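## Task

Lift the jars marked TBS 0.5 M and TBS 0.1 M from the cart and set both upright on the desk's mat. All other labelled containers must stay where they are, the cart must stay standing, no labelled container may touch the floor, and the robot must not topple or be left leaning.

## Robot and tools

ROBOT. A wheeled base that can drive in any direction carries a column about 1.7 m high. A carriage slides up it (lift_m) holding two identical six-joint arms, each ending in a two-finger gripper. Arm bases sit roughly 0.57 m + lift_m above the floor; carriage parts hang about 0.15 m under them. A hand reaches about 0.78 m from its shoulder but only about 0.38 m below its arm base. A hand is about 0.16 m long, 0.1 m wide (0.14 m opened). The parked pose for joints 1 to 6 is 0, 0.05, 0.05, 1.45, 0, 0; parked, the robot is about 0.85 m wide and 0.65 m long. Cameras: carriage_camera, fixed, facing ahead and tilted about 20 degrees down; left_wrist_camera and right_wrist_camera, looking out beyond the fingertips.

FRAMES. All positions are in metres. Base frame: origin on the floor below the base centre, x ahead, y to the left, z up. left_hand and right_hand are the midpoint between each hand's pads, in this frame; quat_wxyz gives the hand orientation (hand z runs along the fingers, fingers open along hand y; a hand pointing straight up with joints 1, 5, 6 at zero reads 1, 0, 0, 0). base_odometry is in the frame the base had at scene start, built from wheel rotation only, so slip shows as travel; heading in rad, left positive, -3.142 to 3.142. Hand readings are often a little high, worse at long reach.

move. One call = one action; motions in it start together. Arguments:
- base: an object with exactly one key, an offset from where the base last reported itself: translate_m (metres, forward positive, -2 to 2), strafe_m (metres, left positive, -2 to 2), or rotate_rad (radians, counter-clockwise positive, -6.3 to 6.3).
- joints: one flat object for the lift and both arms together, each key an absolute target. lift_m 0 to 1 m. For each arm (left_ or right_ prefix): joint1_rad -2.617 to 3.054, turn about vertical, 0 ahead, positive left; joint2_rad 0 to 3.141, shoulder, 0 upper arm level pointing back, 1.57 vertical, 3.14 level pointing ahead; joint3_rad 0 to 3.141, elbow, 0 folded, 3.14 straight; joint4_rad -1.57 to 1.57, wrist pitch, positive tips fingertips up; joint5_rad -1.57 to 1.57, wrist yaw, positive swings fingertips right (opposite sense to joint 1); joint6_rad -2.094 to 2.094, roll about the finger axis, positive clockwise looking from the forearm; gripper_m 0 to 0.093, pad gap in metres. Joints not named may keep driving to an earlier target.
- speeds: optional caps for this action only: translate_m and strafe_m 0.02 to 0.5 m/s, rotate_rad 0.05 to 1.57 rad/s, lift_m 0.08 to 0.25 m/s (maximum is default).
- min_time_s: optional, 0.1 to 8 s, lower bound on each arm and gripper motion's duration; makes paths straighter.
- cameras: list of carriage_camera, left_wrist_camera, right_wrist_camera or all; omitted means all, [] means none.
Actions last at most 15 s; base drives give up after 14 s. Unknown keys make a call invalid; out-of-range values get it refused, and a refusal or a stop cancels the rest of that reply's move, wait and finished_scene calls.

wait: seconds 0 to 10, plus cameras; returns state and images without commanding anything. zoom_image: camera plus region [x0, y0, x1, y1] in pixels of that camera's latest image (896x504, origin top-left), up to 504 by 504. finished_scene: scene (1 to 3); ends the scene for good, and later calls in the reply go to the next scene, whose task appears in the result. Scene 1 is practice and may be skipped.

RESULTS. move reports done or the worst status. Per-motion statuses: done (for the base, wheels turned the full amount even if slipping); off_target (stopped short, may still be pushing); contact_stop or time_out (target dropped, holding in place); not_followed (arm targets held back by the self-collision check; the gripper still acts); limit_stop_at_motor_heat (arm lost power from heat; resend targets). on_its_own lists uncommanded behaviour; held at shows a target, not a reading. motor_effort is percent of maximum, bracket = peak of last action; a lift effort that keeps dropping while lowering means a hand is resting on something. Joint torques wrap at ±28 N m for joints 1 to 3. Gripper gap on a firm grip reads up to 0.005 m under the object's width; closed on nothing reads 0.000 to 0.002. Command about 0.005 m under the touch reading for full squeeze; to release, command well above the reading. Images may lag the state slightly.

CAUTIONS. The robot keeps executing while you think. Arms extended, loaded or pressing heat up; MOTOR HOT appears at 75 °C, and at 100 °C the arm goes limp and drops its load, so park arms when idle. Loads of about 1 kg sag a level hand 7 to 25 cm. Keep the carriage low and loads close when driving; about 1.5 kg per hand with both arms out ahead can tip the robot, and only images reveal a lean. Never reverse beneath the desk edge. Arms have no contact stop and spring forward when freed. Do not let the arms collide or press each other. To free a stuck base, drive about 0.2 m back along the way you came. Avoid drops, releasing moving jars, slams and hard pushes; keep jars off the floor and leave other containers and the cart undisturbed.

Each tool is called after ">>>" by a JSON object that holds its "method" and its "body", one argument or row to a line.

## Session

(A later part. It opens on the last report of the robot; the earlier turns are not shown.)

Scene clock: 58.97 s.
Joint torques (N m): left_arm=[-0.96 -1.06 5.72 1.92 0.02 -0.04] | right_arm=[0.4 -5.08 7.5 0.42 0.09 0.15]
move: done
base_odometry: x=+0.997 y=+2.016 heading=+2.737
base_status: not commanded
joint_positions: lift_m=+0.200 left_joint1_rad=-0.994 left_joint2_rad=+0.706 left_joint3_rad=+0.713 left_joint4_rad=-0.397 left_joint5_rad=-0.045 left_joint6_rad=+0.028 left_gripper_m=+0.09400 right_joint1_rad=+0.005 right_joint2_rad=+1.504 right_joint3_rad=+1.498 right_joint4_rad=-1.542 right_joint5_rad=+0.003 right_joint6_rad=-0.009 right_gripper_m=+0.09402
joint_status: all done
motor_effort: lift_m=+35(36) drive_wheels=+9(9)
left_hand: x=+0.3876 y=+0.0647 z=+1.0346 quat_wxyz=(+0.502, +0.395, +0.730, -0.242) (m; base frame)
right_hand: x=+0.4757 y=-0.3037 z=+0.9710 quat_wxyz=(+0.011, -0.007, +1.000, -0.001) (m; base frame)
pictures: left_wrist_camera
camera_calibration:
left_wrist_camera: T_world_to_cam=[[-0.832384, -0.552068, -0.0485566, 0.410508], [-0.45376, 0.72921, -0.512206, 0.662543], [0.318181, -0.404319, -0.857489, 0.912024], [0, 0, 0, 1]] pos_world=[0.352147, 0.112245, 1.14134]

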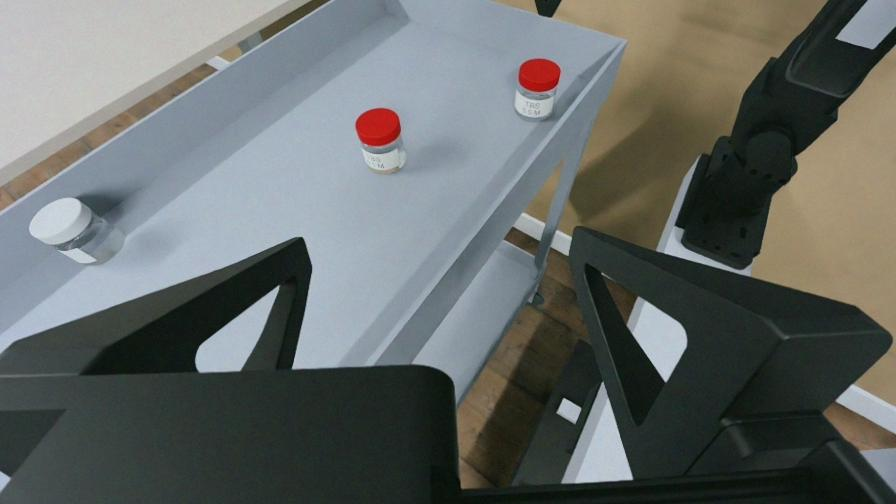

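>>> {"method": "move", "body": {
  "joints": {"left_joint1_rad":0,"left_joint4_rad":-1.5,"right_joint1_rad":-0.08,"right_joint2_rad":1.63,"right_joint3_rad":1.63,"right_joint4_rad":-1.54,"right_gripper_m":0.093,"lift_m":0.15},
  "cameras": ["carriage_camera","right_wrist_camera"]
}}

Scene clock: 63.10 s.
Joint torques (N m): left_arm=[0.12 0.7 5.08 0.41 0.01 -0.04] | right_arm=[-0.02 -6.9 8.25 0.49 0.08 0.13]
move: done
base_odometry: x=+0.997 y=+2.016 heading=+2.737
base_status: not commanded
joint_positions: lift_m=+0.150 left_joint1_rad=-0.006 left_joint2_rad=+0.703 left_joint3_rad=+0.707 left_joint4_rad=-1.491 left_joint5_rad=-0.045 left_joint6_rad=+0.028 left_gripper_m=+0.09400 right_joint1_rad=-0.078 right_joint2_rad=+1.632 right_joint3_rad=+1.609 right_joint4_rad=-1.542 right_joint5_rad=+0.003 right_joint6_rad=-0.008 right_gripper_m=+0.09312
joint_status: all done
motor_effort: lift_m=+36(37) drive_wheels=-4(10)
left_hand: x=+0.3065 y=+0.3115 z=+0.8316 quat_wxyz=(+0.042, +0.016, +0.999, +0.023) (m; base frame)
right_hand: x=+0.5054 y=-0.3271 z=+0.9169 quat_wxyz=(+0.003, +0.035, +0.999, -0.002) (m; base frame)
pictures: carriage_camera, right_wrist_camera
camera_calibration:
carriage_camera: T_world_to_cam=[[-0.0301167, -0.999264, -0.0237735, 0.0310421], [-0.352417, 0.0328724, -0.935266, 1.11941], [0.935359, -0.0197889, -0.353147, 0.280476], [0, 0, 0, 1]] pos_world=[0.133088, -0.000228057, 1.14673]
right_wrist_camera: T_world_to_cam=[[-0.135844, -0.990635, 0.0137219, -0.263842], [-0.826392, 0.120939, 0.549955, -0.0402016], [-0.546464, 0.0633682, -0.835081, 1.18568], [0, 0, 0, 1]] pos_world=[0.578869, -0.331643, 1.01587]

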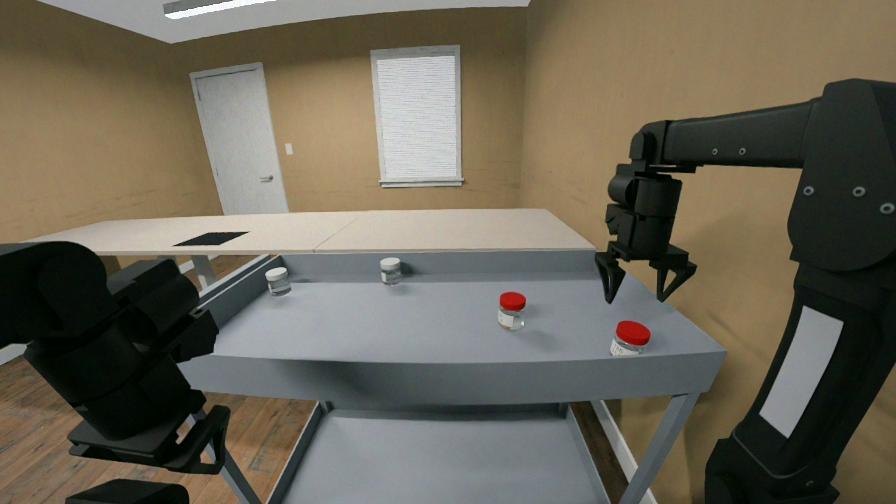

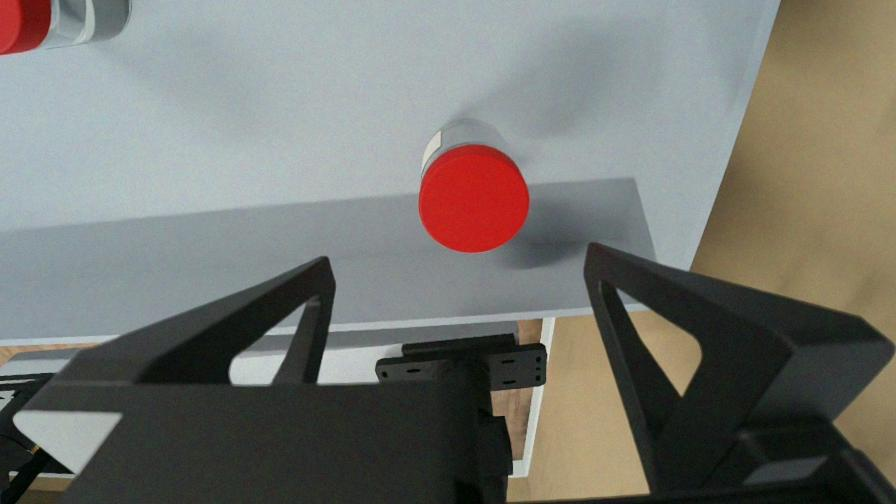

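>>> {"method": "move", "body": {
  "joints": {"left_joint2_rad":0.05,"left_joint3_rad":0.05,"left_joint4_rad":1.45,"right_joint1_rad":-0.103,"lift_m":0.07},
  "cameras": ["carriage_camera","right_wrist_camera"]
}}

>>> {"method": "zoom_image", "body": {
  "camera": "carriage_camera",
  "region": [540, 220, 740, 360]
}}

Scene clock: 66.70 s.
Joint torques (N m): left_arm=[0.12 3.66 4.08 -0.15 0 -0.18] | right_arm=[-0.17 -6.9 7.53 0.51 0.09 0.14]
move: done
base_odometry: x=+0.997 y=+2.016 heading=+2.737
base_status: not commanded
joint_positions: lift_m=+0.070 left_joint1_rad=-0.006 left_joint2_rad=+0.055 left_joint3_rad=+0.061 left_joint4_rad=+1.439 left_joint5_rad=-0.041 left_joint6_rad=+0.043 left_gripper_m=+0.09399 right_joint1_rad=-0.099 right_joint2_rad=+1.632 right_joint3_rad=+1.617 right_joint4_rad=-1.542 right_joint5_rad=+0.003 right_joint6_rad=-0.008 right_gripper_m=+0.09312
joint_status: all done
motor_effort: lift_m=+35(36) drive_wheels=+10(13)
left_hand: x=+0.2543 y=+0.3113 z=+1.0847 quat_wxyz=(+0.998, -0.019, +0.063, +0.020) (m; base frame)
right_hand: x=+0.5065 y=-0.3333 z=+0.8390 quat_wxyz=(+0.007, +0.046, +0.999, -0.002) (m; base frame)
pictures: carriage_camera, right_wrist_camera
camera_calibration:
carriage_camera: T_world_to_cam=[[-0.0301167, -0.999264, -0.0237735, 0.0291411], [-0.352417, 0.0328724, -0.935266, 1.04462], [0.935359, -0.0197889, -0.353147, 0.252237], [0, 0, 0, 1]] pos_world=[0.133088, -0.000228057, 1.06677]
right_wrist_camera: T_world_to_cam=[[-0.157086, -0.987496, 0.0132334, -0.256554], [-0.828183, 0.139019, 0.542942, 0.0171233], [-0.537993, 0.0743291, -0.839666, 1.12475], [0, 0, 0, 1]] pos_world=[0.578988, -0.339328, 0.938512]

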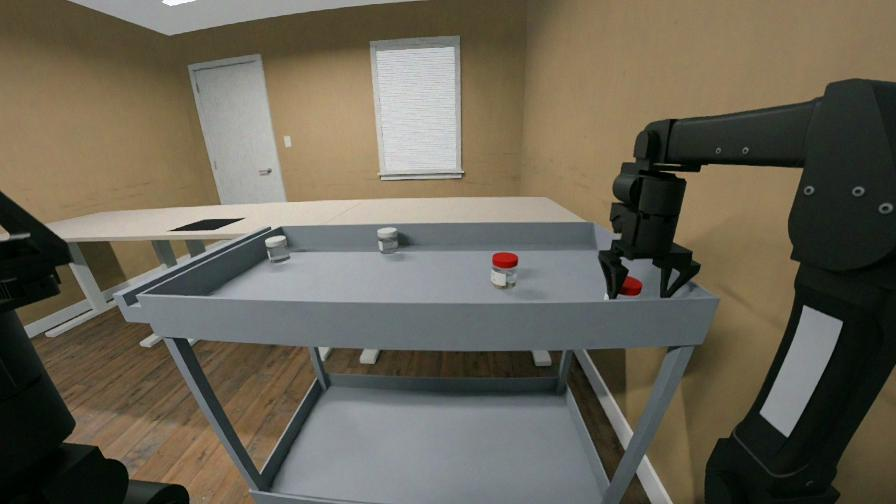

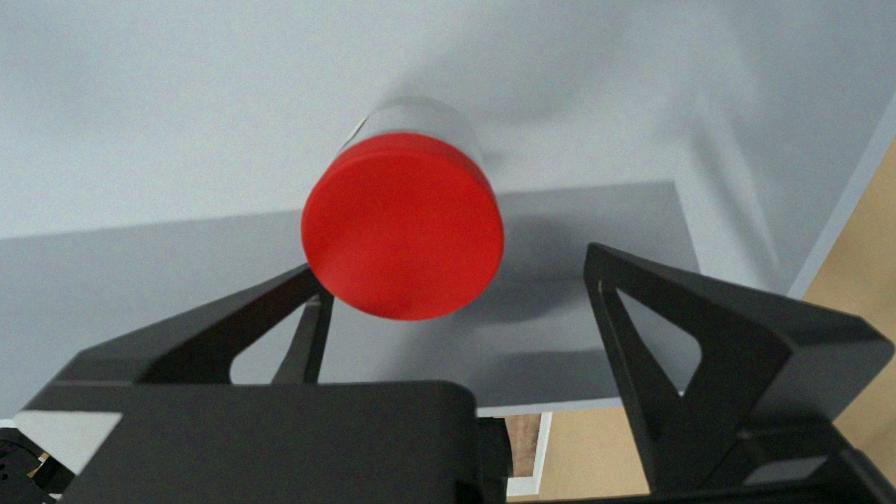

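Scaled by 2.520.

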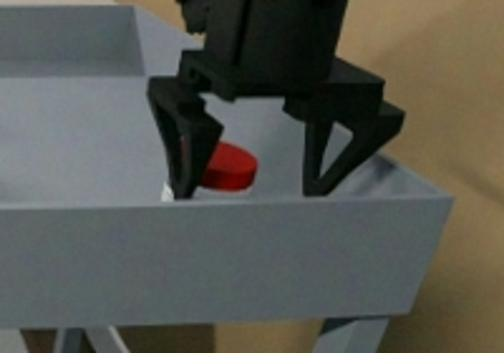

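>>> {"method": "move", "body": {
  "joints": {"right_joint1_rad":-0.05},
  "cameras": []
}}

>>> {"method": "move", "body": {
  "joints": {"right_joint2_rad":1.745,"right_joint3_rad":1.735},
  "cameras": ["carriage_camera","right_wrist_camera"],
  "min_time_s": 1
}}

Scene clock: 69.47 s.
Joint torques (N m): left_arm=[0.12 3.66 4.05 -0.21 0 -0.17] | right_arm=[0.4 -6.93 7.53 0.51 0.09 0.14]
move: done
base_odometry: x=+0.997 y=+2.016 heading=+2.737
base_status: not commanded
joint_positions: lift_m=+0.070 left_joint1_rad=-0.006 left_joint2_rad=+0.055 left_joint3_rad=+0.061 left_joint4_rad=+1.441 left_joint5_rad=-0.041 left_joint6_rad=+0.043 left_gripper_m=+0.09399 right_joint1_rad=-0.051 right_joint2_rad=+1.632 right_joint3_rad=+1.617 right_joint4_rad=-1.542 right_joint5_rad=+0.003 right_joint6_rad=-0.007 right_gripper_m=+0.09312
joint_status: all done
motor_effort: lift_m=+36(36) drive_wheels=+10(10)
left_hand: x=+0.2539 y=+0.3113 z=+1.0848 quat_wxyz=(+0.998, -0.019, +0.062, +0.020) (m; base frame)
right_hand: x=+0.5075 y=-0.3195 z=+0.8390 quat_wxyz=(+0.007, +0.022, +1.000, -0.002) (m; base frame)
pictures: none
No camera images: "cameras" was empty.

Scene clock: 70.77 s.
Joint torques (N m): left_arm=[0.12 3.67 4.05 -0.21 0 -0.17] | right_arm=[0.36 -6.37 8.46 0.5 0.08 0.14]
move: done
base_odometry: x=+0.997 y=+2.016 heading=+2.737
base_status: not commanded
joint_positions: lift_m=+0.070 left_joint1_rad=-0.006 left_joint2_rad=+0.055 left_joint3_rad=+0.061 left_joint4_rad=+1.441 left_joint5_rad=-0.041 left_joint6_rad=+0.043 left_gripper_m=+0.09399 right_joint1_rad=-0.051 right_joint2_rad=+1.731 right_joint3_rad=+1.712 right_joint4_rad=-1.542 right_joint5_rad=+0.003 right_joint6_rad=-0.007 right_gripper_m=+0.09312
joint_status: all done
motor_effort: lift_m=+36(36) drive_wheels=+10(10)
left_hand: x=+0.2539 y=+0.3113 z=+1.0848 quat_wxyz=(+0.998, -0.019, +0.062, +0.020) (m; base frame)
right_hand: x=+0.5327 y=-0.3208 z=+0.8350 quat_wxyz=(+0.005, +0.022, +1.000, -0.002) (m; base frame)
pictures: carriage_camera, right_wrist_camera
camera_calibration:
carriage_camera: T_world_to_cam=[[-0.0301167, -0.999264, -0.0237735, 0.0291411], [-0.352417, 0.0328724, -0.935266, 1.04462], [0.935359, -0.0197889, -0.353147, 0.252237], [0, 0, 0, 1]] pos_world=[0.133088, -0.000228057, 1.06677]
right_wrist_camera: T_world_to_cam=[[-0.109778, -0.99387, 0.0130931, -0.267215], [-0.831597, 0.0990532, 0.546474, 0.0253137], [-0.544421, 0.0491025, -0.837374, 1.12806], [0, 0, 0, 1]] pos_world=[0.605855, -0.323475, 0.934271]

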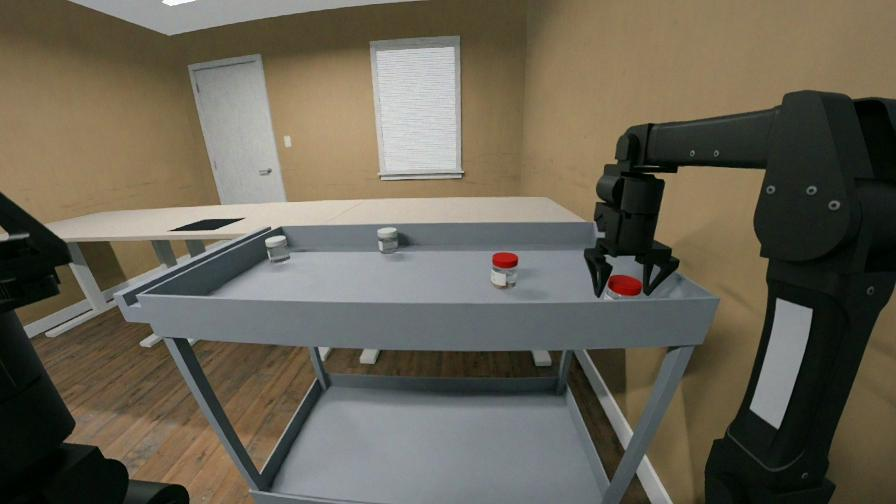

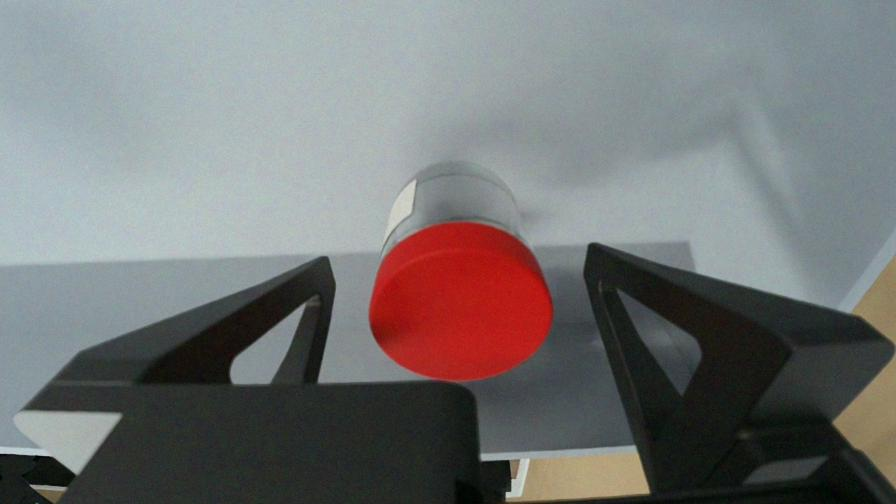

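>>> {"method": "move", "body": {
  "joints": {"right_joint2_rad":1.77,"right_joint3_rad":1.76},
  "cameras": []
}}

>>> {"method": "move", "body": {
  "joints": {"right_gripper_m":0.04},
  "min_time_s": 1.5,
  "cameras": ["carriage_camera","right_wrist_camera"]
}}

Scene clock: 72.07 s.
Joint torques (N m): left_arm=[0.1 3.66 4.05 -0.21 0.01 -0.17] | right_arm=[0.35 -6.75 8.44 0.5 0.09 0.14]
move: done
base_odometry: x=+0.997 y=+2.016 heading=+2.737
base_status: not commanded
joint_positions: lift_m=+0.070 left_joint1_rad=-0.006 left_joint2_rad=+0.055 left_joint3_rad=+0.061 left_joint4_rad=+1.441 left_joint5_rad=-0.041 left_joint6_rad=+0.043 left_gripper_m=+0.09399 right_joint1_rad=-0.051 right_joint2_rad=+1.758 right_joint3_rad=+1.737 right_joint4_rad=-1.542 right_joint5_rad=+0.003 right_joint6_rad=-0.007 right_gripper_m=+0.09312
joint_status: all done
motor_effort: lift_m=+36(36) drive_wheels=+10(10)
left_hand: x=+0.2539 y=+0.3113 z=+1.0848 quat_wxyz=(+0.998, -0.019, +0.062, +0.020) (m; base frame)
right_hand: x=+0.5392 y=-0.3211 z=+0.8333 quat_wxyz=(+0.004, +0.022, +1.000, -0.001) (m; base frame)
pictures: none
No camera images: "cameras" was empty.

Scene clock: 73.87 s.
Joint torques (N m): left_arm=[0.12 3.67 4.05 -0.22 0 -0.17] | right_arm=[0.35 -6.72 8.47 0.49 0.08 0.13]
move: off_target
base_odometry: x=+0.997 y=+2.016 heading=+2.737
base_status: not commanded
joint_positions: lift_m=+0.070 left_joint1_rad=-0.006 left_joint2_rad=+0.055 left_joint3_rad=+0.061 left_joint4_rad=+1.441 left_joint5_rad=-0.041 left_joint6_rad=+0.043 left_gripper_m=+0.09399 right_joint1_rad=-0.051 right_joint2_rad=+1.758 right_joint3_rad=+1.737 right_joint4_rad=-1.542 right_joint5_rad=+0.003 right_joint6_rad=-0.007 right_gripper_m=+0.05421
joint_status: right_gripper_m off_target (ended at +0.05423, target +0.04000)
motor_effort: lift_m=+35(36) drive_wheels=+10(10)
left_hand: x=+0.2539 y=+0.3113 z=+1.0848 quat_wxyz=(+0.998, -0.019, +0.062, +0.020) (m; base frame)
right_hand: x=+0.5392 y=-0.3211 z=+0.8333 quat_wxyz=(+0.004, +0.022, +1.000, -0.001) (m; base frame)
pictures: carriage_camera, right_wrist_camera
camera_calibration:
carriage_camera: T_world_to_cam=[[-0.0301167, -0.999264, -0.0237735, 0.0291411], [-0.352417, 0.0328724, -0.935266, 1.04462], [0.935359, -0.0197889, -0.353147, 0.252237], [0, 0, 0, 1]] pos_world=[0.133088, -0.000228057, 1.06677]
right_wrist_camera: T_world_to_cam=[[-0.109748, -0.993871, 0.0132272, -0.266942], [-0.830346, 0.0989888, 0.548385, 0.02937], [-0.546334, 0.0492009, -0.836121, 1.1302], [0, 0, 0, 1]] pos_world=[0.612559, -0.32382, 0.932411]

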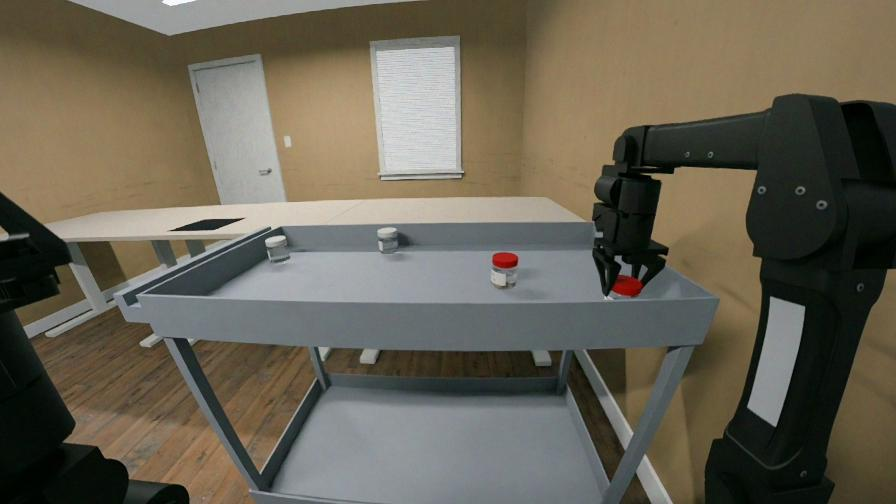

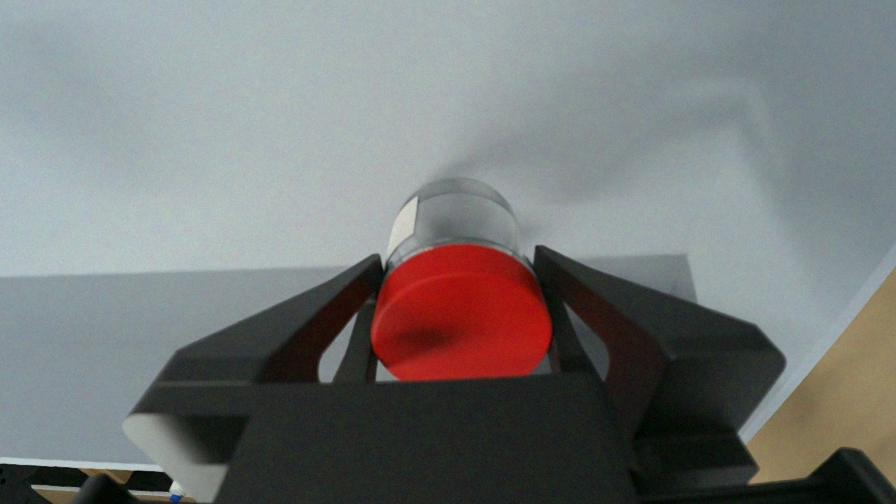

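>>> {"method": "move", "body": {
  "joints": {"lift_m":0.33},
  "cameras": []
}}

>>> {"method": "move", "body": {
  "base": {"strafe_m": -0.2},
  "joints": {"right_joint2_rad":1.2,"right_joint3_rad":1.2,"left_joint1_rad":-0.51,"left_joint2_rad":2.5,"left_joint3_rad":2.5,"left_joint4_rad":-1.54},
  "min_time_s": 2
}}

Scene clock: 76.57 s.
Joint torques (N m): left_arm=[0.12 3.9 4.53 -0.23 0 -0.17] | right_arm=[0.35 -7.64 7.69 0.5 0.08 0.14]
move: done
base_odometry: x=+0.997 y=+2.016 heading=+2.737
base_status: not commanded
joint_positions: lift_m=+0.330 left_joint1_rad=-0.006 left_joint2_rad=+0.051 left_joint3_rad=+0.056 left_joint4_rad=+1.443 left_joint5_rad=-0.041 left_joint6_rad=+0.043 left_gripper_m=+0.09399 right_joint1_rad=-0.051 right_joint2_rad=+1.767 right_joint3_rad=+1.746 right_joint4_rad=-1.542 right_joint5_rad=+0.003 right_joint6_rad=-0.007 right_gripper_m=+0.05421
joint_status: all done
motor_effort: lift_m=+42(51) drive_wheels=+10(10)
left_hand: x=+0.2538 y=+0.3113 z=+1.3428 quat_wxyz=(+0.998, -0.019, +0.062, +0.020) (m; base frame)
right_hand: x=+0.5415 y=-0.3213 z=+1.0922 quat_wxyz=(+0.004, +0.022, +1.000, -0.001) (m; base frame)
pictures: none
No camera images: "cameras" was empty.

Scene clock: 79.17 s.
Joint torques (N m): left_arm=[-0.84 -15.05 8.14 0.19 -0.01 -0.16] | right_arm=[0.24 -4.53 5.89 0.5 0.07 0.13]
move: done
base_odometry: x=+1.076 y=+2.200 heading=+2.737
base_status: done
joint_positions: lift_m=+0.330 left_joint1_rad=-0.506 left_joint2_rad=+2.496 left_joint3_rad=+2.468 left_joint4_rad=-1.530 left_joint5_rad=-0.043 left_joint6_rad=+0.042 left_gripper_m=+0.09399 right_joint1_rad=-0.051 right_joint2_rad=+1.216 right_joint3_rad=+1.206 right_joint4_rad=-1.540 right_joint5_rad=+0.004 right_joint6_rad=-0.007 right_gripper_m=+0.05421
joint_status: all done
motor_effort: lift_m=+43(43) drive_wheels=+0(17)
left_hand: x=+0.6466 y=+0.0781 z=+0.9907 quat_wxyz=(+0.011, +0.270, +0.963, +0.020) (m; base frame)
right_hand: x=+0.4013 y=-0.3142 z=+1.0837 quat_wxyz=(+0.011, +0.022, +1.000, -0.002) (m; base frame)
pictures: carriage_camera, left_wrist_camera, right_wrist_camera
camera_calibration:
carriage_camera: T_world_to_cam=[[-0.0301167, -0.999264, -0.0237735, 0.0353093], [-0.352417, 0.0328724, -0.935266, 1.28728], [0.935359, -0.0197889, -0.353147, 0.343863], [0, 0, 0, 1]] pos_world=[0.133088, -0.000228057, 1.32623]
left_wrist_camera: T_world_to_cam=[[-0.531522, -0.846645, -0.0260127, 0.437537], [-0.69203, 0.416337, 0.58971, -0.165322], [-0.488445, 0.331446, -0.807196, 1.21172], [0, 0, 0, 1]] pos_world=[0.710011, 0.037649, 1.08697]
right_wrist_camera: T_world_to_cam=[[-0.109955, -0.993839, 0.0139362, -0.279209], [-0.837744, 0.100212, 0.536789, -0.207219], [-0.534878, 0.0473476, -0.843602, 1.26676], [0, 0, 0, 1]] pos_world=[0.473264, -0.316701, 1.18376]

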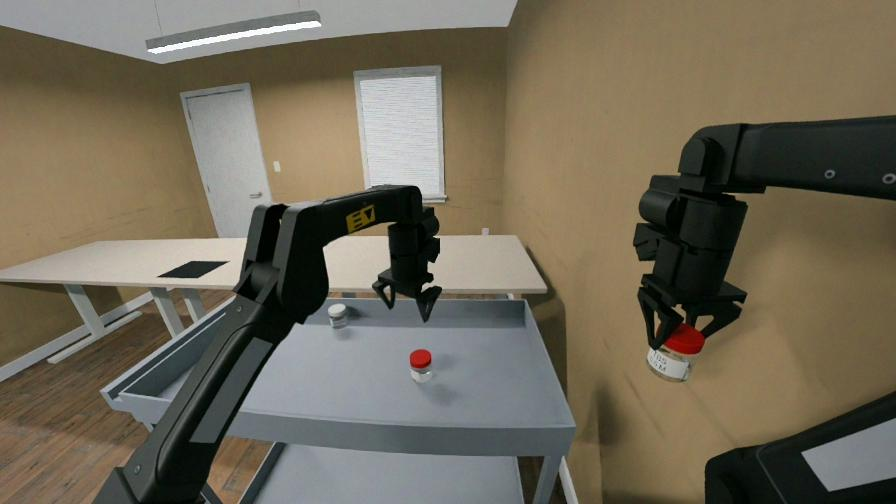

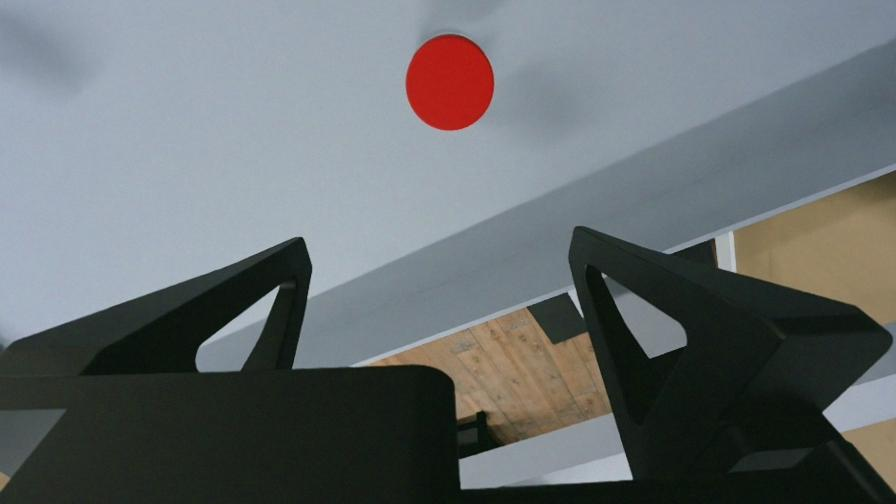

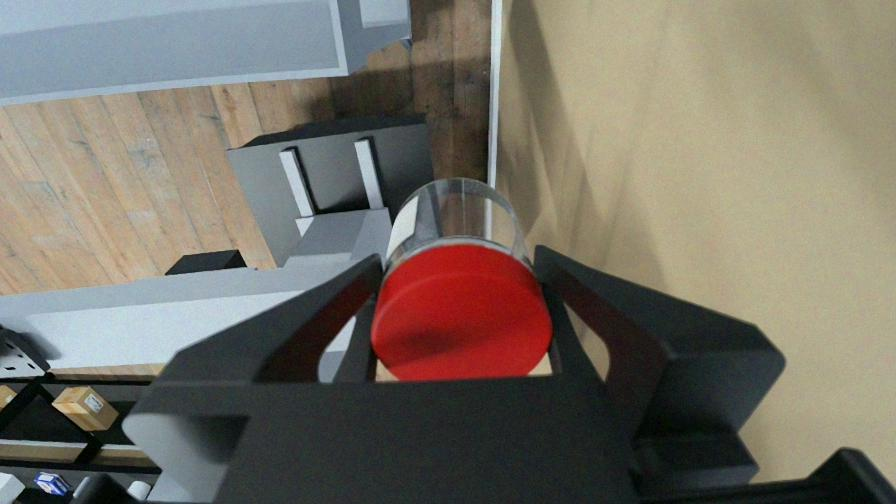

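>>> {"method": "move", "body": {
  "joints": {"left_joint1_rad":-0.503,"left_joint2_rad":2.725,"left_joint3_rad":2.715,"lift_m":0.26},
  "min_time_s": 1,
  "cameras": ["left_wrist_camera"]
}}

Scene clock: 81.47 s.
Joint torques (N m): left_arm=[-0.18 -15.87 8.2 0.24 -0.01 -0.16] | right_arm=[0.29 -3.99 6.52 0.5 0.08 0.13]
move: done
base_odometry: x=+1.076 y=+2.200 heading=+2.737
base_status: not commanded
joint_positions: lift_m=+0.260 left_joint1_rad=-0.506 left_joint2_rad=+2.718 left_joint3_rad=+2.682 left_joint4_rad=-1.537 left_joint5_rad=-0.043 left_joint6_rad=+0.042 left_gripper_m=+0.09399 right_joint1_rad=-0.051 right_joint2_rad=+1.210 right_joint3_rad=+1.199 right_joint4_rad=-1.539 right_joint5_rad=+0.004 right_joint6_rad=-0.007 right_gripper_m=+0.05421
joint_status: all done
motor_effort: lift_m=+36(37) drive_wheels=+0(0)
left_hand: x=+0.6699 y=+0.0652 z=+0.8691 quat_wxyz=(+0.004, +0.270, +0.963, +0.021) (m; base frame)
right_hand: x=+0.3997 y=-0.3142 z=+1.0133 quat_wxyz=(+0.010, +0.022, +1.000, -0.002) (m; base frame)
pictures: left_wrist_camera
camera_calibration:
left_wrist_camera: T_world_to_cam=[[-0.531847, -0.846465, -0.0252127, 0.435345], [-0.684477, 0.412156, 0.601348, -0.0869952], [-0.498628, 0.337082, -0.79859, 1.12811], [0, 0, 0, 1]] pos_world=[0.734498, 0.0240945, 0.964187]

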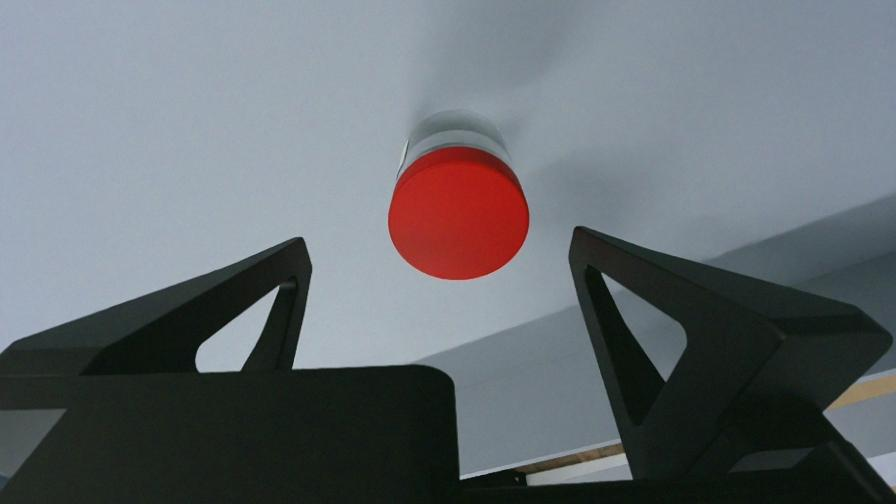

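>>> {"method": "move", "body": {
  "joints": {"left_joint1_rad":-0.515,"lift_m":0.217},
  "cameras": ["left_wrist_camera"]
}}

>>> {"method": "move", "body": {
  "joints": {"left_gripper_m":0.045},
  "min_time_s": 1.5,
  "cameras": ["left_wrist_camera"]
}}

Scene clock: 82.87 s.
Joint torques (N m): left_arm=[-0.99 -17.48 7.17 0.23 0 -0.16] | right_arm=[0.32 -4.01 6.57 0.51 0.08 0.14]
move: done
base_odometry: x=+1.076 y=+2.200 heading=+2.737
base_status: not commanded
joint_positions: lift_m=+0.217 left_joint1_rad=-0.509 left_joint2_rad=+2.736 left_joint3_rad=+2.694 left_joint4_rad=-1.537 left_joint5_rad=-0.043 left_joint6_rad=+0.042 left_gripper_m=+0.09399 right_joint1_rad=-0.051 right_joint2_rad=+1.210 right_joint3_rad=+1.198 right_joint4_rad=-1.539 right_joint5_rad=+0.004 right_joint6_rad=-0.007 right_gripper_m=+0.05421
joint_status: all done
motor_effort: lift_m=+36(37) drive_wheels=+0(1)
left_hand: x=+0.6695 y=+0.0635 z=+0.8200 quat_wxyz=(+0.001, +0.272, +0.962, +0.022) (m; base frame)
right_hand: x=+0.3996 y=-0.3142 z=+0.9702 quat_wxyz=(+0.010, +0.022, +1.000, -0.002) (m; base frame)
pictures: left_wrist_camera
camera_calibration:
left_wrist_camera: T_world_to_cam=[[-0.534916, -0.844541, -0.0247894, 0.433979], [-0.679031, 0.412256, 0.607422, -0.0657236], [-0.502773, 0.341753, -0.793993, 1.088], [0, 0, 0, 1]] pos_world=[0.734531, 0.0217807, 0.914544]

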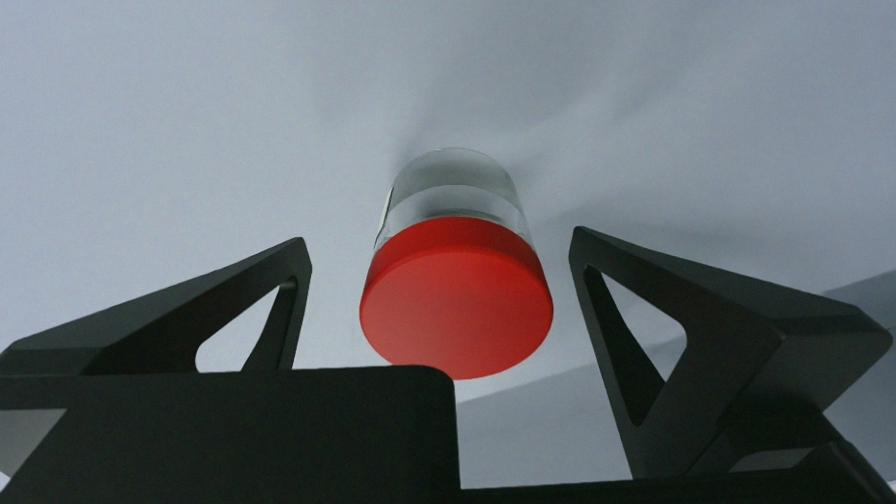

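Scene clock: 84.67 s.
Joint torques (N m): left_arm=[-0.85 -17.7 7.27 0.23 -0.01 -0.17] | right_arm=[0.32 -3.96 6.57 0.5 0.08 0.13]
move: off_target
base_odometry: x=+1.076 y=+2.200 heading=+2.737
base_status: not commanded
joint_positions: lift_m=+0.217 left_joint1_rad=-0.510 left_joint2_rad=+2.736 left_joint3_rad=+2.694 left_joint4_rad=-1.537 left_joint5_rad=-0.043 left_joint6_rad=+0.042 left_gripper_m=+0.05406 right_joint1_rad=-0.051 right_joint2_rad=+1.210 right_joint3_rad=+1.198 right_joint4_rad=-1.539 right_joint5_rad=+0.004 right_joint6_rad=-0.007 right_gripper_m=+0.05421
joint_status: left_gripper_m off_target (ended at +0.05408, target +0.04500)
motor_effort: lift_m=+36(37) drive_wheels=+0(1)
left_hand: x=+0.6692 y=+0.0630 z=+0.8200 quat_wxyz=(+0.001, +0.272, +0.962, +0.022) (m; base frame)
right_hand: x=+0.3996 y=-0.3142 z=+0.9702 quat_wxyz=(+0.010, +0.022, +1.000, -0.002) (m; base frame)
pictures: left_wrist_camera
camera_calibration:
left_wrist_camera: T_world_to_cam=[[-0.535564, -0.844153, -0.0240279, 0.433246], [-0.678493, 0.413174, 0.607399, -0.0661004], [-0.50281, 0.341604, -0.794033, 1.08809], [0, 0, 0, 1]] pos_world=[0.734287, 0.0213392, 0.914542]

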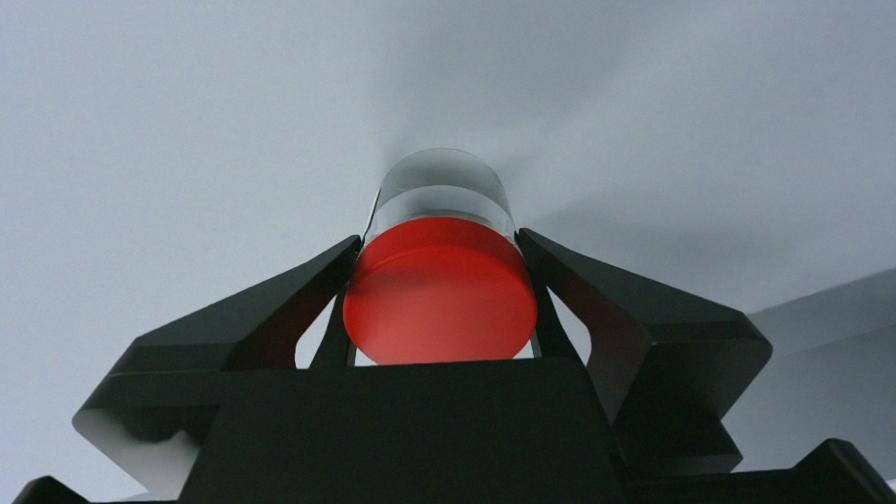

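>>> {"method": "move", "body": {
  "joints": {"lift_m":0.42},
  "cameras": []
}}

>>> {"method": "move", "body": {
  "base": {"translate_m": -0.15},
  "joints": {"left_joint1_rad":0,"left_joint2_rad":1.2,"left_joint3_rad":1.2},
  "min_time_s": 2,
  "cameras": []
}}

>>> {"method": "move", "body": {
  "base": {"strafe_m": 1.35},
  "cameras": ["carriage_camera"]
}}

Scene clock: 88.03 s.
Joint torques (N m): left_arm=[-0.8 -18.4 7.16 0.22 -0.01 -0.16] | right_arm=[0.28 -3.9 6.64 0.5 0.08 0.13]
move: done
base_odometry: x=+1.076 y=+2.200 heading=+2.737
base_status: not commanded
joint_positions: lift_m=+0.420 left_joint1_rad=-0.510 left_joint2_rad=+2.742 left_joint3_rad=+2.694 left_joint4_rad=-1.538 left_joint5_rad=-0.043 left_joint6_rad=+0.042 left_gripper_m=+0.05405 right_joint1_rad=-0.051 right_joint2_rad=+1.210 right_joint3_rad=+1.198 right_joint4_rad=-1.539 right_joint5_rad=+0.004 right_joint6_rad=-0.007 right_gripper_m=+0.05421
joint_status: all done
motor_effort: lift_m=+41(52) drive_wheels=+0(1)
left_hand: x=+0.6687 y=+0.0633 z=+1.0197 quat_wxyz=(-0.002, +0.272, +0.962, +0.022) (m; base frame)
right_hand: x=+0.3994 y=-0.3142 z=+1.1726 quat_wxyz=(+0.010, +0.022, +1.000, -0.002) (m; base frame)
pictures: none
No camera images: "cameras" was empty.

Scene clock: 90.33 s.
Joint torques (N m): left_arm=[0.12 -4.63 4.74 0.42 -0.02 -0.16] | right_arm=[0.34 -3.84 6.65 0.51 0.07 0.13]
move: done
base_odometry: x=+1.214 y=+2.141 heading=+2.737
base_status: done
joint_positions: lift_m=+0.420 left_joint1_rad=-0.006 left_joint2_rad=+1.214 left_joint3_rad=+1.210 left_joint4_rad=-1.550 left_joint5_rad=-0.043 left_joint6_rad=+0.042 left_gripper_m=+0.05404 right_joint1_rad=-0.051 right_joint2_rad=+1.209 right_joint3_rad=+1.198 right_joint4_rad=-1.540 right_joint5_rad=+0.004 right_joint6_rad=-0.007 right_gripper_m=+0.05421
joint_status: all done
motor_effort: lift_m=+42(43) drive_wheels=+1(19)
left_hand: x=+0.3995 y=+0.3106 z=+1.1750 quat_wxyz=(+0.008, +0.024, +0.999, +0.021) (m; base frame)
right_hand: x=+0.3992 y=-0.3141 z=+1.1727 quat_wxyz=(+0.010, +0.022, +1.000, -0.002) (m; base frame)
pictures: none
No camera images: "cameras" was empty.

Scene clock: 95.50 s.
Joint torques (N m): left_arm=[-0.06 -4.64 4.71 0.41 -0.02 -0.16] | right_arm=[0.34 -3.84 6.64 0.5 0.08 0.13]
move: done
base_odometry: x=+0.683 y=+0.900 heading=+2.737
base_status: done
joint_positions: lift_m=+0.420 left_joint1_rad=-0.004 left_joint2_rad=+1.214 left_joint3_rad=+1.210 left_joint4_rad=-1.550 left_joint5_rad=-0.042 left_joint6_rad=+0.042 left_gripper_m=+0.05404 right_joint1_rad=-0.051 right_joint2_rad=+1.209 right_joint3_rad=+1.198 right_joint4_rad=-1.540 right_joint5_rad=+0.005 right_joint6_rad=-0.007 right_gripper_m=+0.05421
joint_status: not commanded
motor_effort: lift_m=+41(43) drive_wheels=+0(20)
left_hand: x=+0.3997 y=+0.3108 z=+1.1750 quat_wxyz=(+0.008, +0.023, +0.999, +0.021) (m; base frame)
right_hand: x=+0.3992 y=-0.3143 z=+1.1727 quat_wxyz=(+0.010, +0.022, +1.000, -0.003) (m; base frame)
pictures: carriage_camera
camera_calibration:
carriage_camera: T_world_to_cam=[[-0.0301167, -0.999264, -0.0237735, 0.0374494], [-0.352417, 0.0328724, -0.935266, 1.37148], [0.935359, -0.0197889, -0.353147, 0.375654], [0, 0, 0, 1]] pos_world=[0.133088, -0.000228057, 1.41625]

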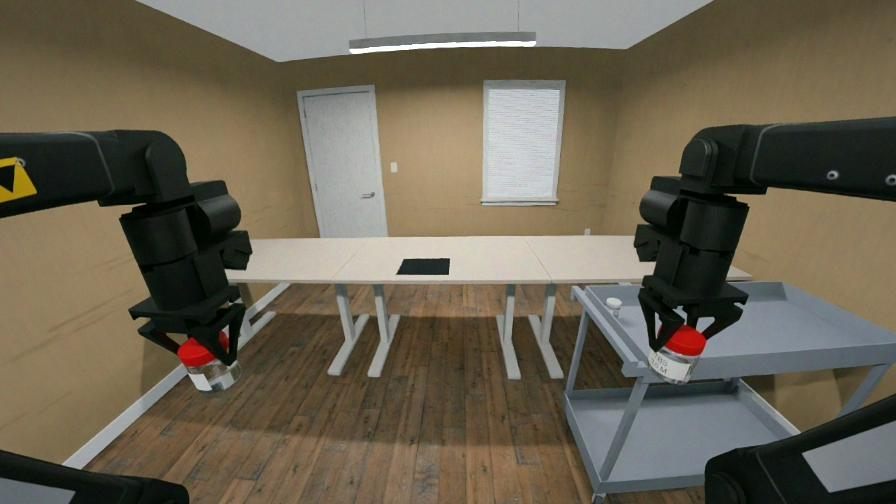

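>>> {"method": "move", "body": {
  "base": {"strafe_m": 0.11},
  "cameras": []
}}

>>> {"method": "move", "body": {
  "base": {"translate_m": 1.0},
  "cameras": ["carriage_camera"]
}}

Scene clock: 98.90 s.
Joint torques (N m): left_arm=[-0.31 -4.63 4.72 0.4 -0.01 -0.16] | right_arm=[0.23 -3.82 6.68 0.51 0.08 0.13]
move: done
base_odometry: x=+0.640 y=+0.798 heading=+2.738
base_status: done
joint_positions: lift_m=+0.420 left_joint1_rad=-0.002 left_joint2_rad=+1.214 left_joint3_rad=+1.210 left_joint4_rad=-1.549 left_joint5_rad=-0.043 left_joint6_rad=+0.042 left_gripper_m=+0.05404 right_joint1_rad=-0.050 right_joint2_rad=+1.209 right_joint3_rad=+1.198 right_joint4_rad=-1.540 right_joint5_rad=+0.004 right_joint6_rad=-0.007 right_gripper_m=+0.05421
joint_status: not commanded
motor_effort: lift_m=+41(42) drive_wheels=+0(15)
left_hand: x=+0.3999 y=+0.3115 z=+1.1750 quat_wxyz=(+0.008, +0.022, +0.999, +0.022) (m; base frame)
right_hand: x=+0.3992 y=-0.3139 z=+1.1727 quat_wxyz=(+0.010, +0.022, +1.000, -0.002) (m; base frame)
pictures: none
No camera images: "cameras" was empty.

Scene clock: 103.30 s.
Joint torques (N m): left_arm=[-0.29 -4.11 4.85 0.35 -0.01 -0.16] | right_arm=[0.18 -3.6 6.65 0.49 0.08 0.13]
move: done
base_odometry: x=-0.280 y=+1.191 heading=+2.738
base_status: done
joint_positions: lift_m=+0.420 left_joint1_rad=-0.002 left_joint2_rad=+1.210 left_joint3_rad=+1.210 left_joint4_rad=-1.543 left_joint5_rad=-0.043 left_joint6_rad=+0.042 left_gripper_m=+0.05404 right_joint1_rad=-0.050 right_joint2_rad=+1.208 right_joint3_rad=+1.198 right_joint4_rad=-1.539 right_joint5_rad=+0.004 right_joint6_rad=-0.007 right_gripper_m=+0.05421
joint_status: not commanded
motor_effort: lift_m=+42(43) drive_wheels=-2(23)
left_hand: x=+0.4012 y=+0.3115 z=+1.1757 quat_wxyz=(+0.013, +0.021, +0.999, +0.022) (m; base frame)
right_hand: x=+0.3993 y=-0.3139 z=+1.1728 quat_wxyz=(+0.010, +0.022, +1.000, -0.002) (m; base frame)
pictures: carriage_camera
camera_calibration:
carriage_camera: T_world_to_cam=[[-0.0301167, -0.999264, -0.0237735, 0.0374494], [-0.352417, 0.0328724, -0.935266, 1.37148], [0.935359, -0.0197889, -0.353147, 0.375654], [0, 0, 0, 1]] pos_world=[0.133088, -0.000228057, 1.41625]

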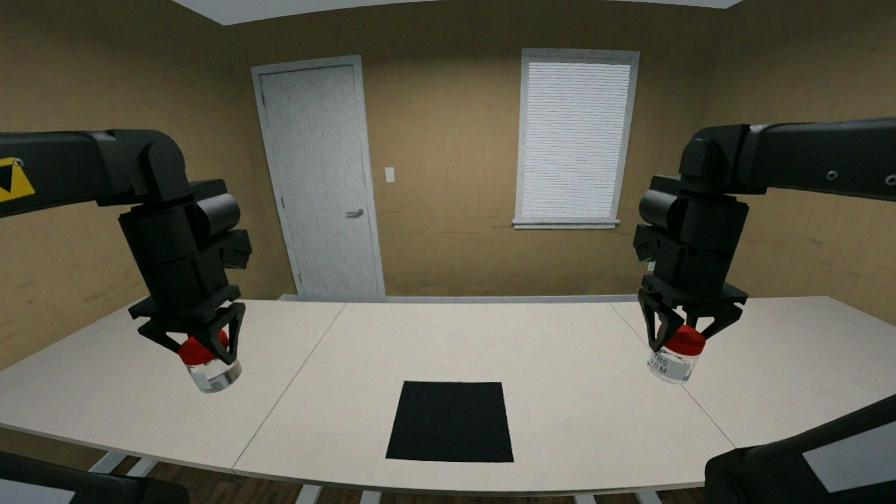

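>>> {"method": "move", "body": {
  "joints": {"left_joint1_rad":-0.486,"left_joint2_rad":2.35,"left_joint3_rad":2.34,"left_joint4_rad":-1.54,"left_joint6_rad":-0.48,"right_joint1_rad":0.486,"right_joint2_rad":2.35,"right_joint3_rad":2.34,"right_joint4_rad":-1.54,"right_joint6_rad":0.48},
  "min_time_s": 2,
  "cameras": []
}}

>>> {"method": "move", "body": {
  "joints": {"lift_m":0.16}
}}

Scene clock: 106.63 s.
Joint torques (N m): left_arm=[-0.7 -14.17 8.38 0.2 -0.04 -0.18] | right_arm=[0.66 -10.89 8.54 0.38 0.11 0.17]
move: done
base_odometry: x=-0.280 y=+1.191 heading=+2.738
base_status: not commanded
joint_positions: lift_m=+0.420 left_joint1_rad=-0.482 left_joint2_rad=+2.348 left_joint3_rad=+2.305 left_joint4_rad=-1.534 left_joint5_rad=-0.043 left_joint6_rad=-0.464 left_gripper_m=+0.05404 right_joint1_rad=+0.483 right_joint2_rad=+2.335 right_joint3_rad=+2.316 right_joint4_rad=-1.532 right_joint5_rad=+0.004 right_joint6_rad=+0.470 right_gripper_m=+0.05421
joint_status: all done
motor_effort: lift_m=+42(43) drive_wheels=+7(7)
left_hand: x=+0.6253 y=+0.1018 z=+1.1062 quat_wxyz=(+0.007, +0.009, +1.000, +0.021) (m; base frame)
right_hand: x=+0.6245 y=-0.0945 z=+1.1144 quat_wxyz=(+0.009, -0.006, +1.000, +0.003) (m; base frame)
pictures: none
No camera images: "cameras" was empty.

Scene clock: 108.20 s.
Joint torques (N m): left_arm=[-0.76 -15.68 7.38 0.2 -0.04 -0.17] | right_arm=[0.69 -12.01 7.65 0.38 0.11 0.14]
move: done
base_odometry: x=-0.280 y=+1.191 heading=+2.738
base_status: not commanded
joint_positions: lift_m=+0.160 left_joint1_rad=-0.482 left_joint2_rad=+2.363 left_joint3_rad=+2.317 left_joint4_rad=-1.536 left_joint5_rad=-0.043 left_joint6_rad=-0.465 left_gripper_m=+0.05404 right_joint1_rad=+0.483 right_joint2_rad=+2.347 right_joint3_rad=+2.326 right_joint4_rad=-1.533 right_joint5_rad=+0.004 right_joint6_rad=+0.472 right_gripper_m=+0.05421
joint_status: all done
motor_effort: lift_m=+36(37) drive_wheels=-2(7)
left_hand: x=+0.6270 y=+0.1010 z=+0.8432 quat_wxyz=(+0.005, +0.009, +1.000, +0.022) (m; base frame)
right_hand: x=+0.6262 y=-0.0936 z=+0.8522 quat_wxyz=(+0.009, -0.005, +1.000, +0.002) (m; base frame)
pictures: carriage_camera, left_wrist_camera, right_wrist_camera
camera_calibration:
carriage_camera: T_world_to_cam=[[-0.0301167, -0.999264, -0.0237735, 0.0312787], [-0.352417, 0.0328724, -0.935266, 1.12872], [0.935359, -0.0197889, -0.353147, 0.28399], [0, 0, 0, 1]] pos_world=[0.133088, -0.000228057, 1.15668]
left_wrist_camera: T_world_to_cam=[[-0.0305, -0.99921, -0.0254651, 0.143408], [-0.806302, 0.00953902, 0.591427, 0.00984061], [-0.590717, 0.038571, -0.805956, 1.16804], [0, 0, 0, 1]] pos_world=[0.70229, 0.0981485, 0.939222]
right_wrist_camera: T_world_to_cam=[[-0.055083, -0.998467, 0.00543008, -0.0595027], [-0.839625, 0.0492619, 0.540928, 0.0762082], [-0.540366, 0.0252367, -0.841051, 1.18055], [0, 0, 0, 1]] pos_world=[0.698639, -0.0929589, 0.952005]

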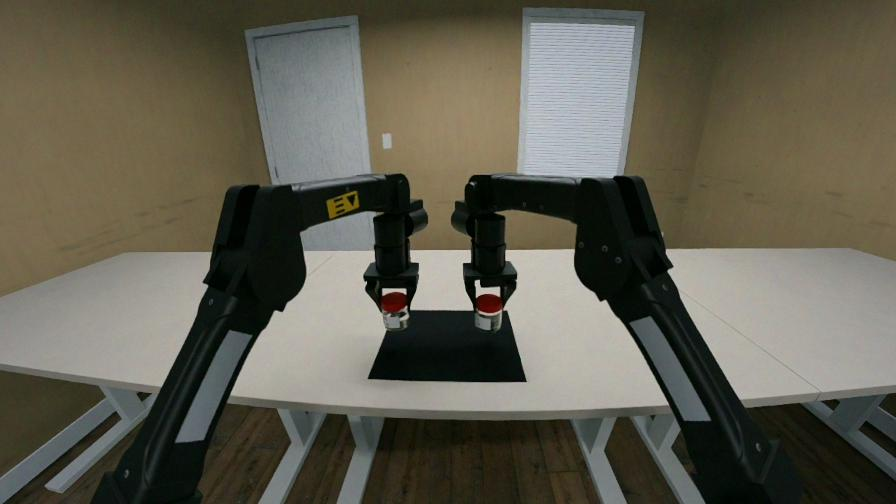

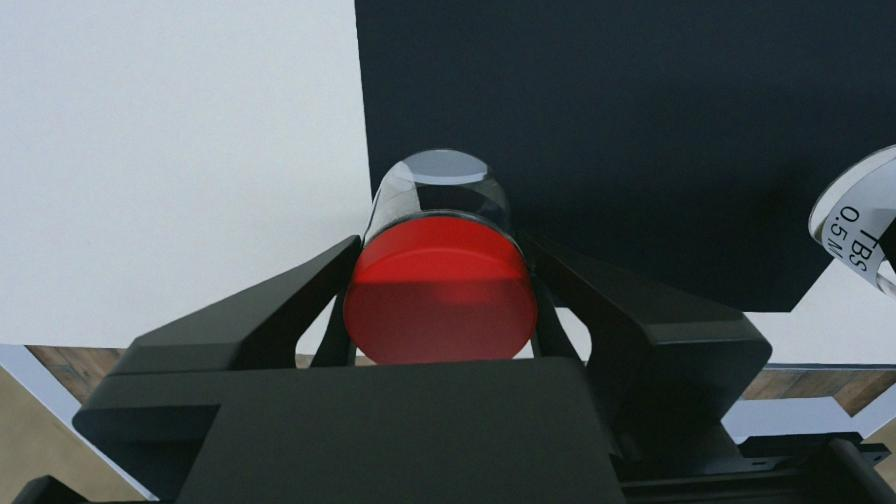

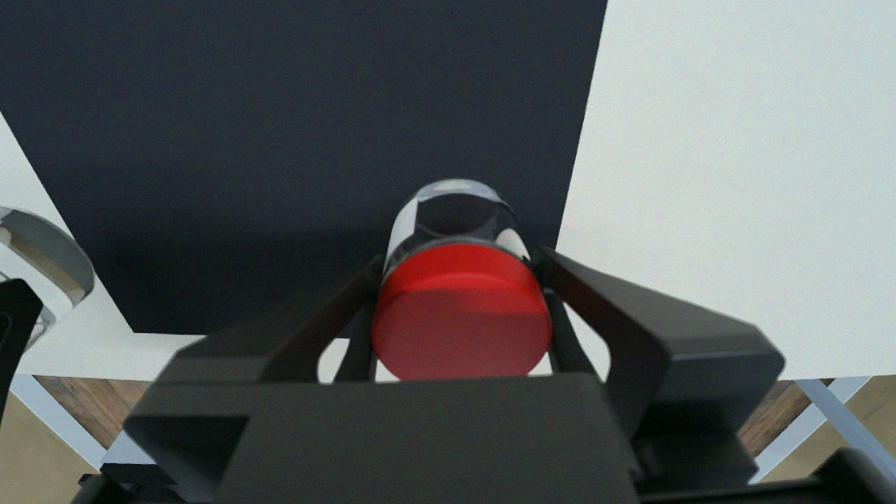

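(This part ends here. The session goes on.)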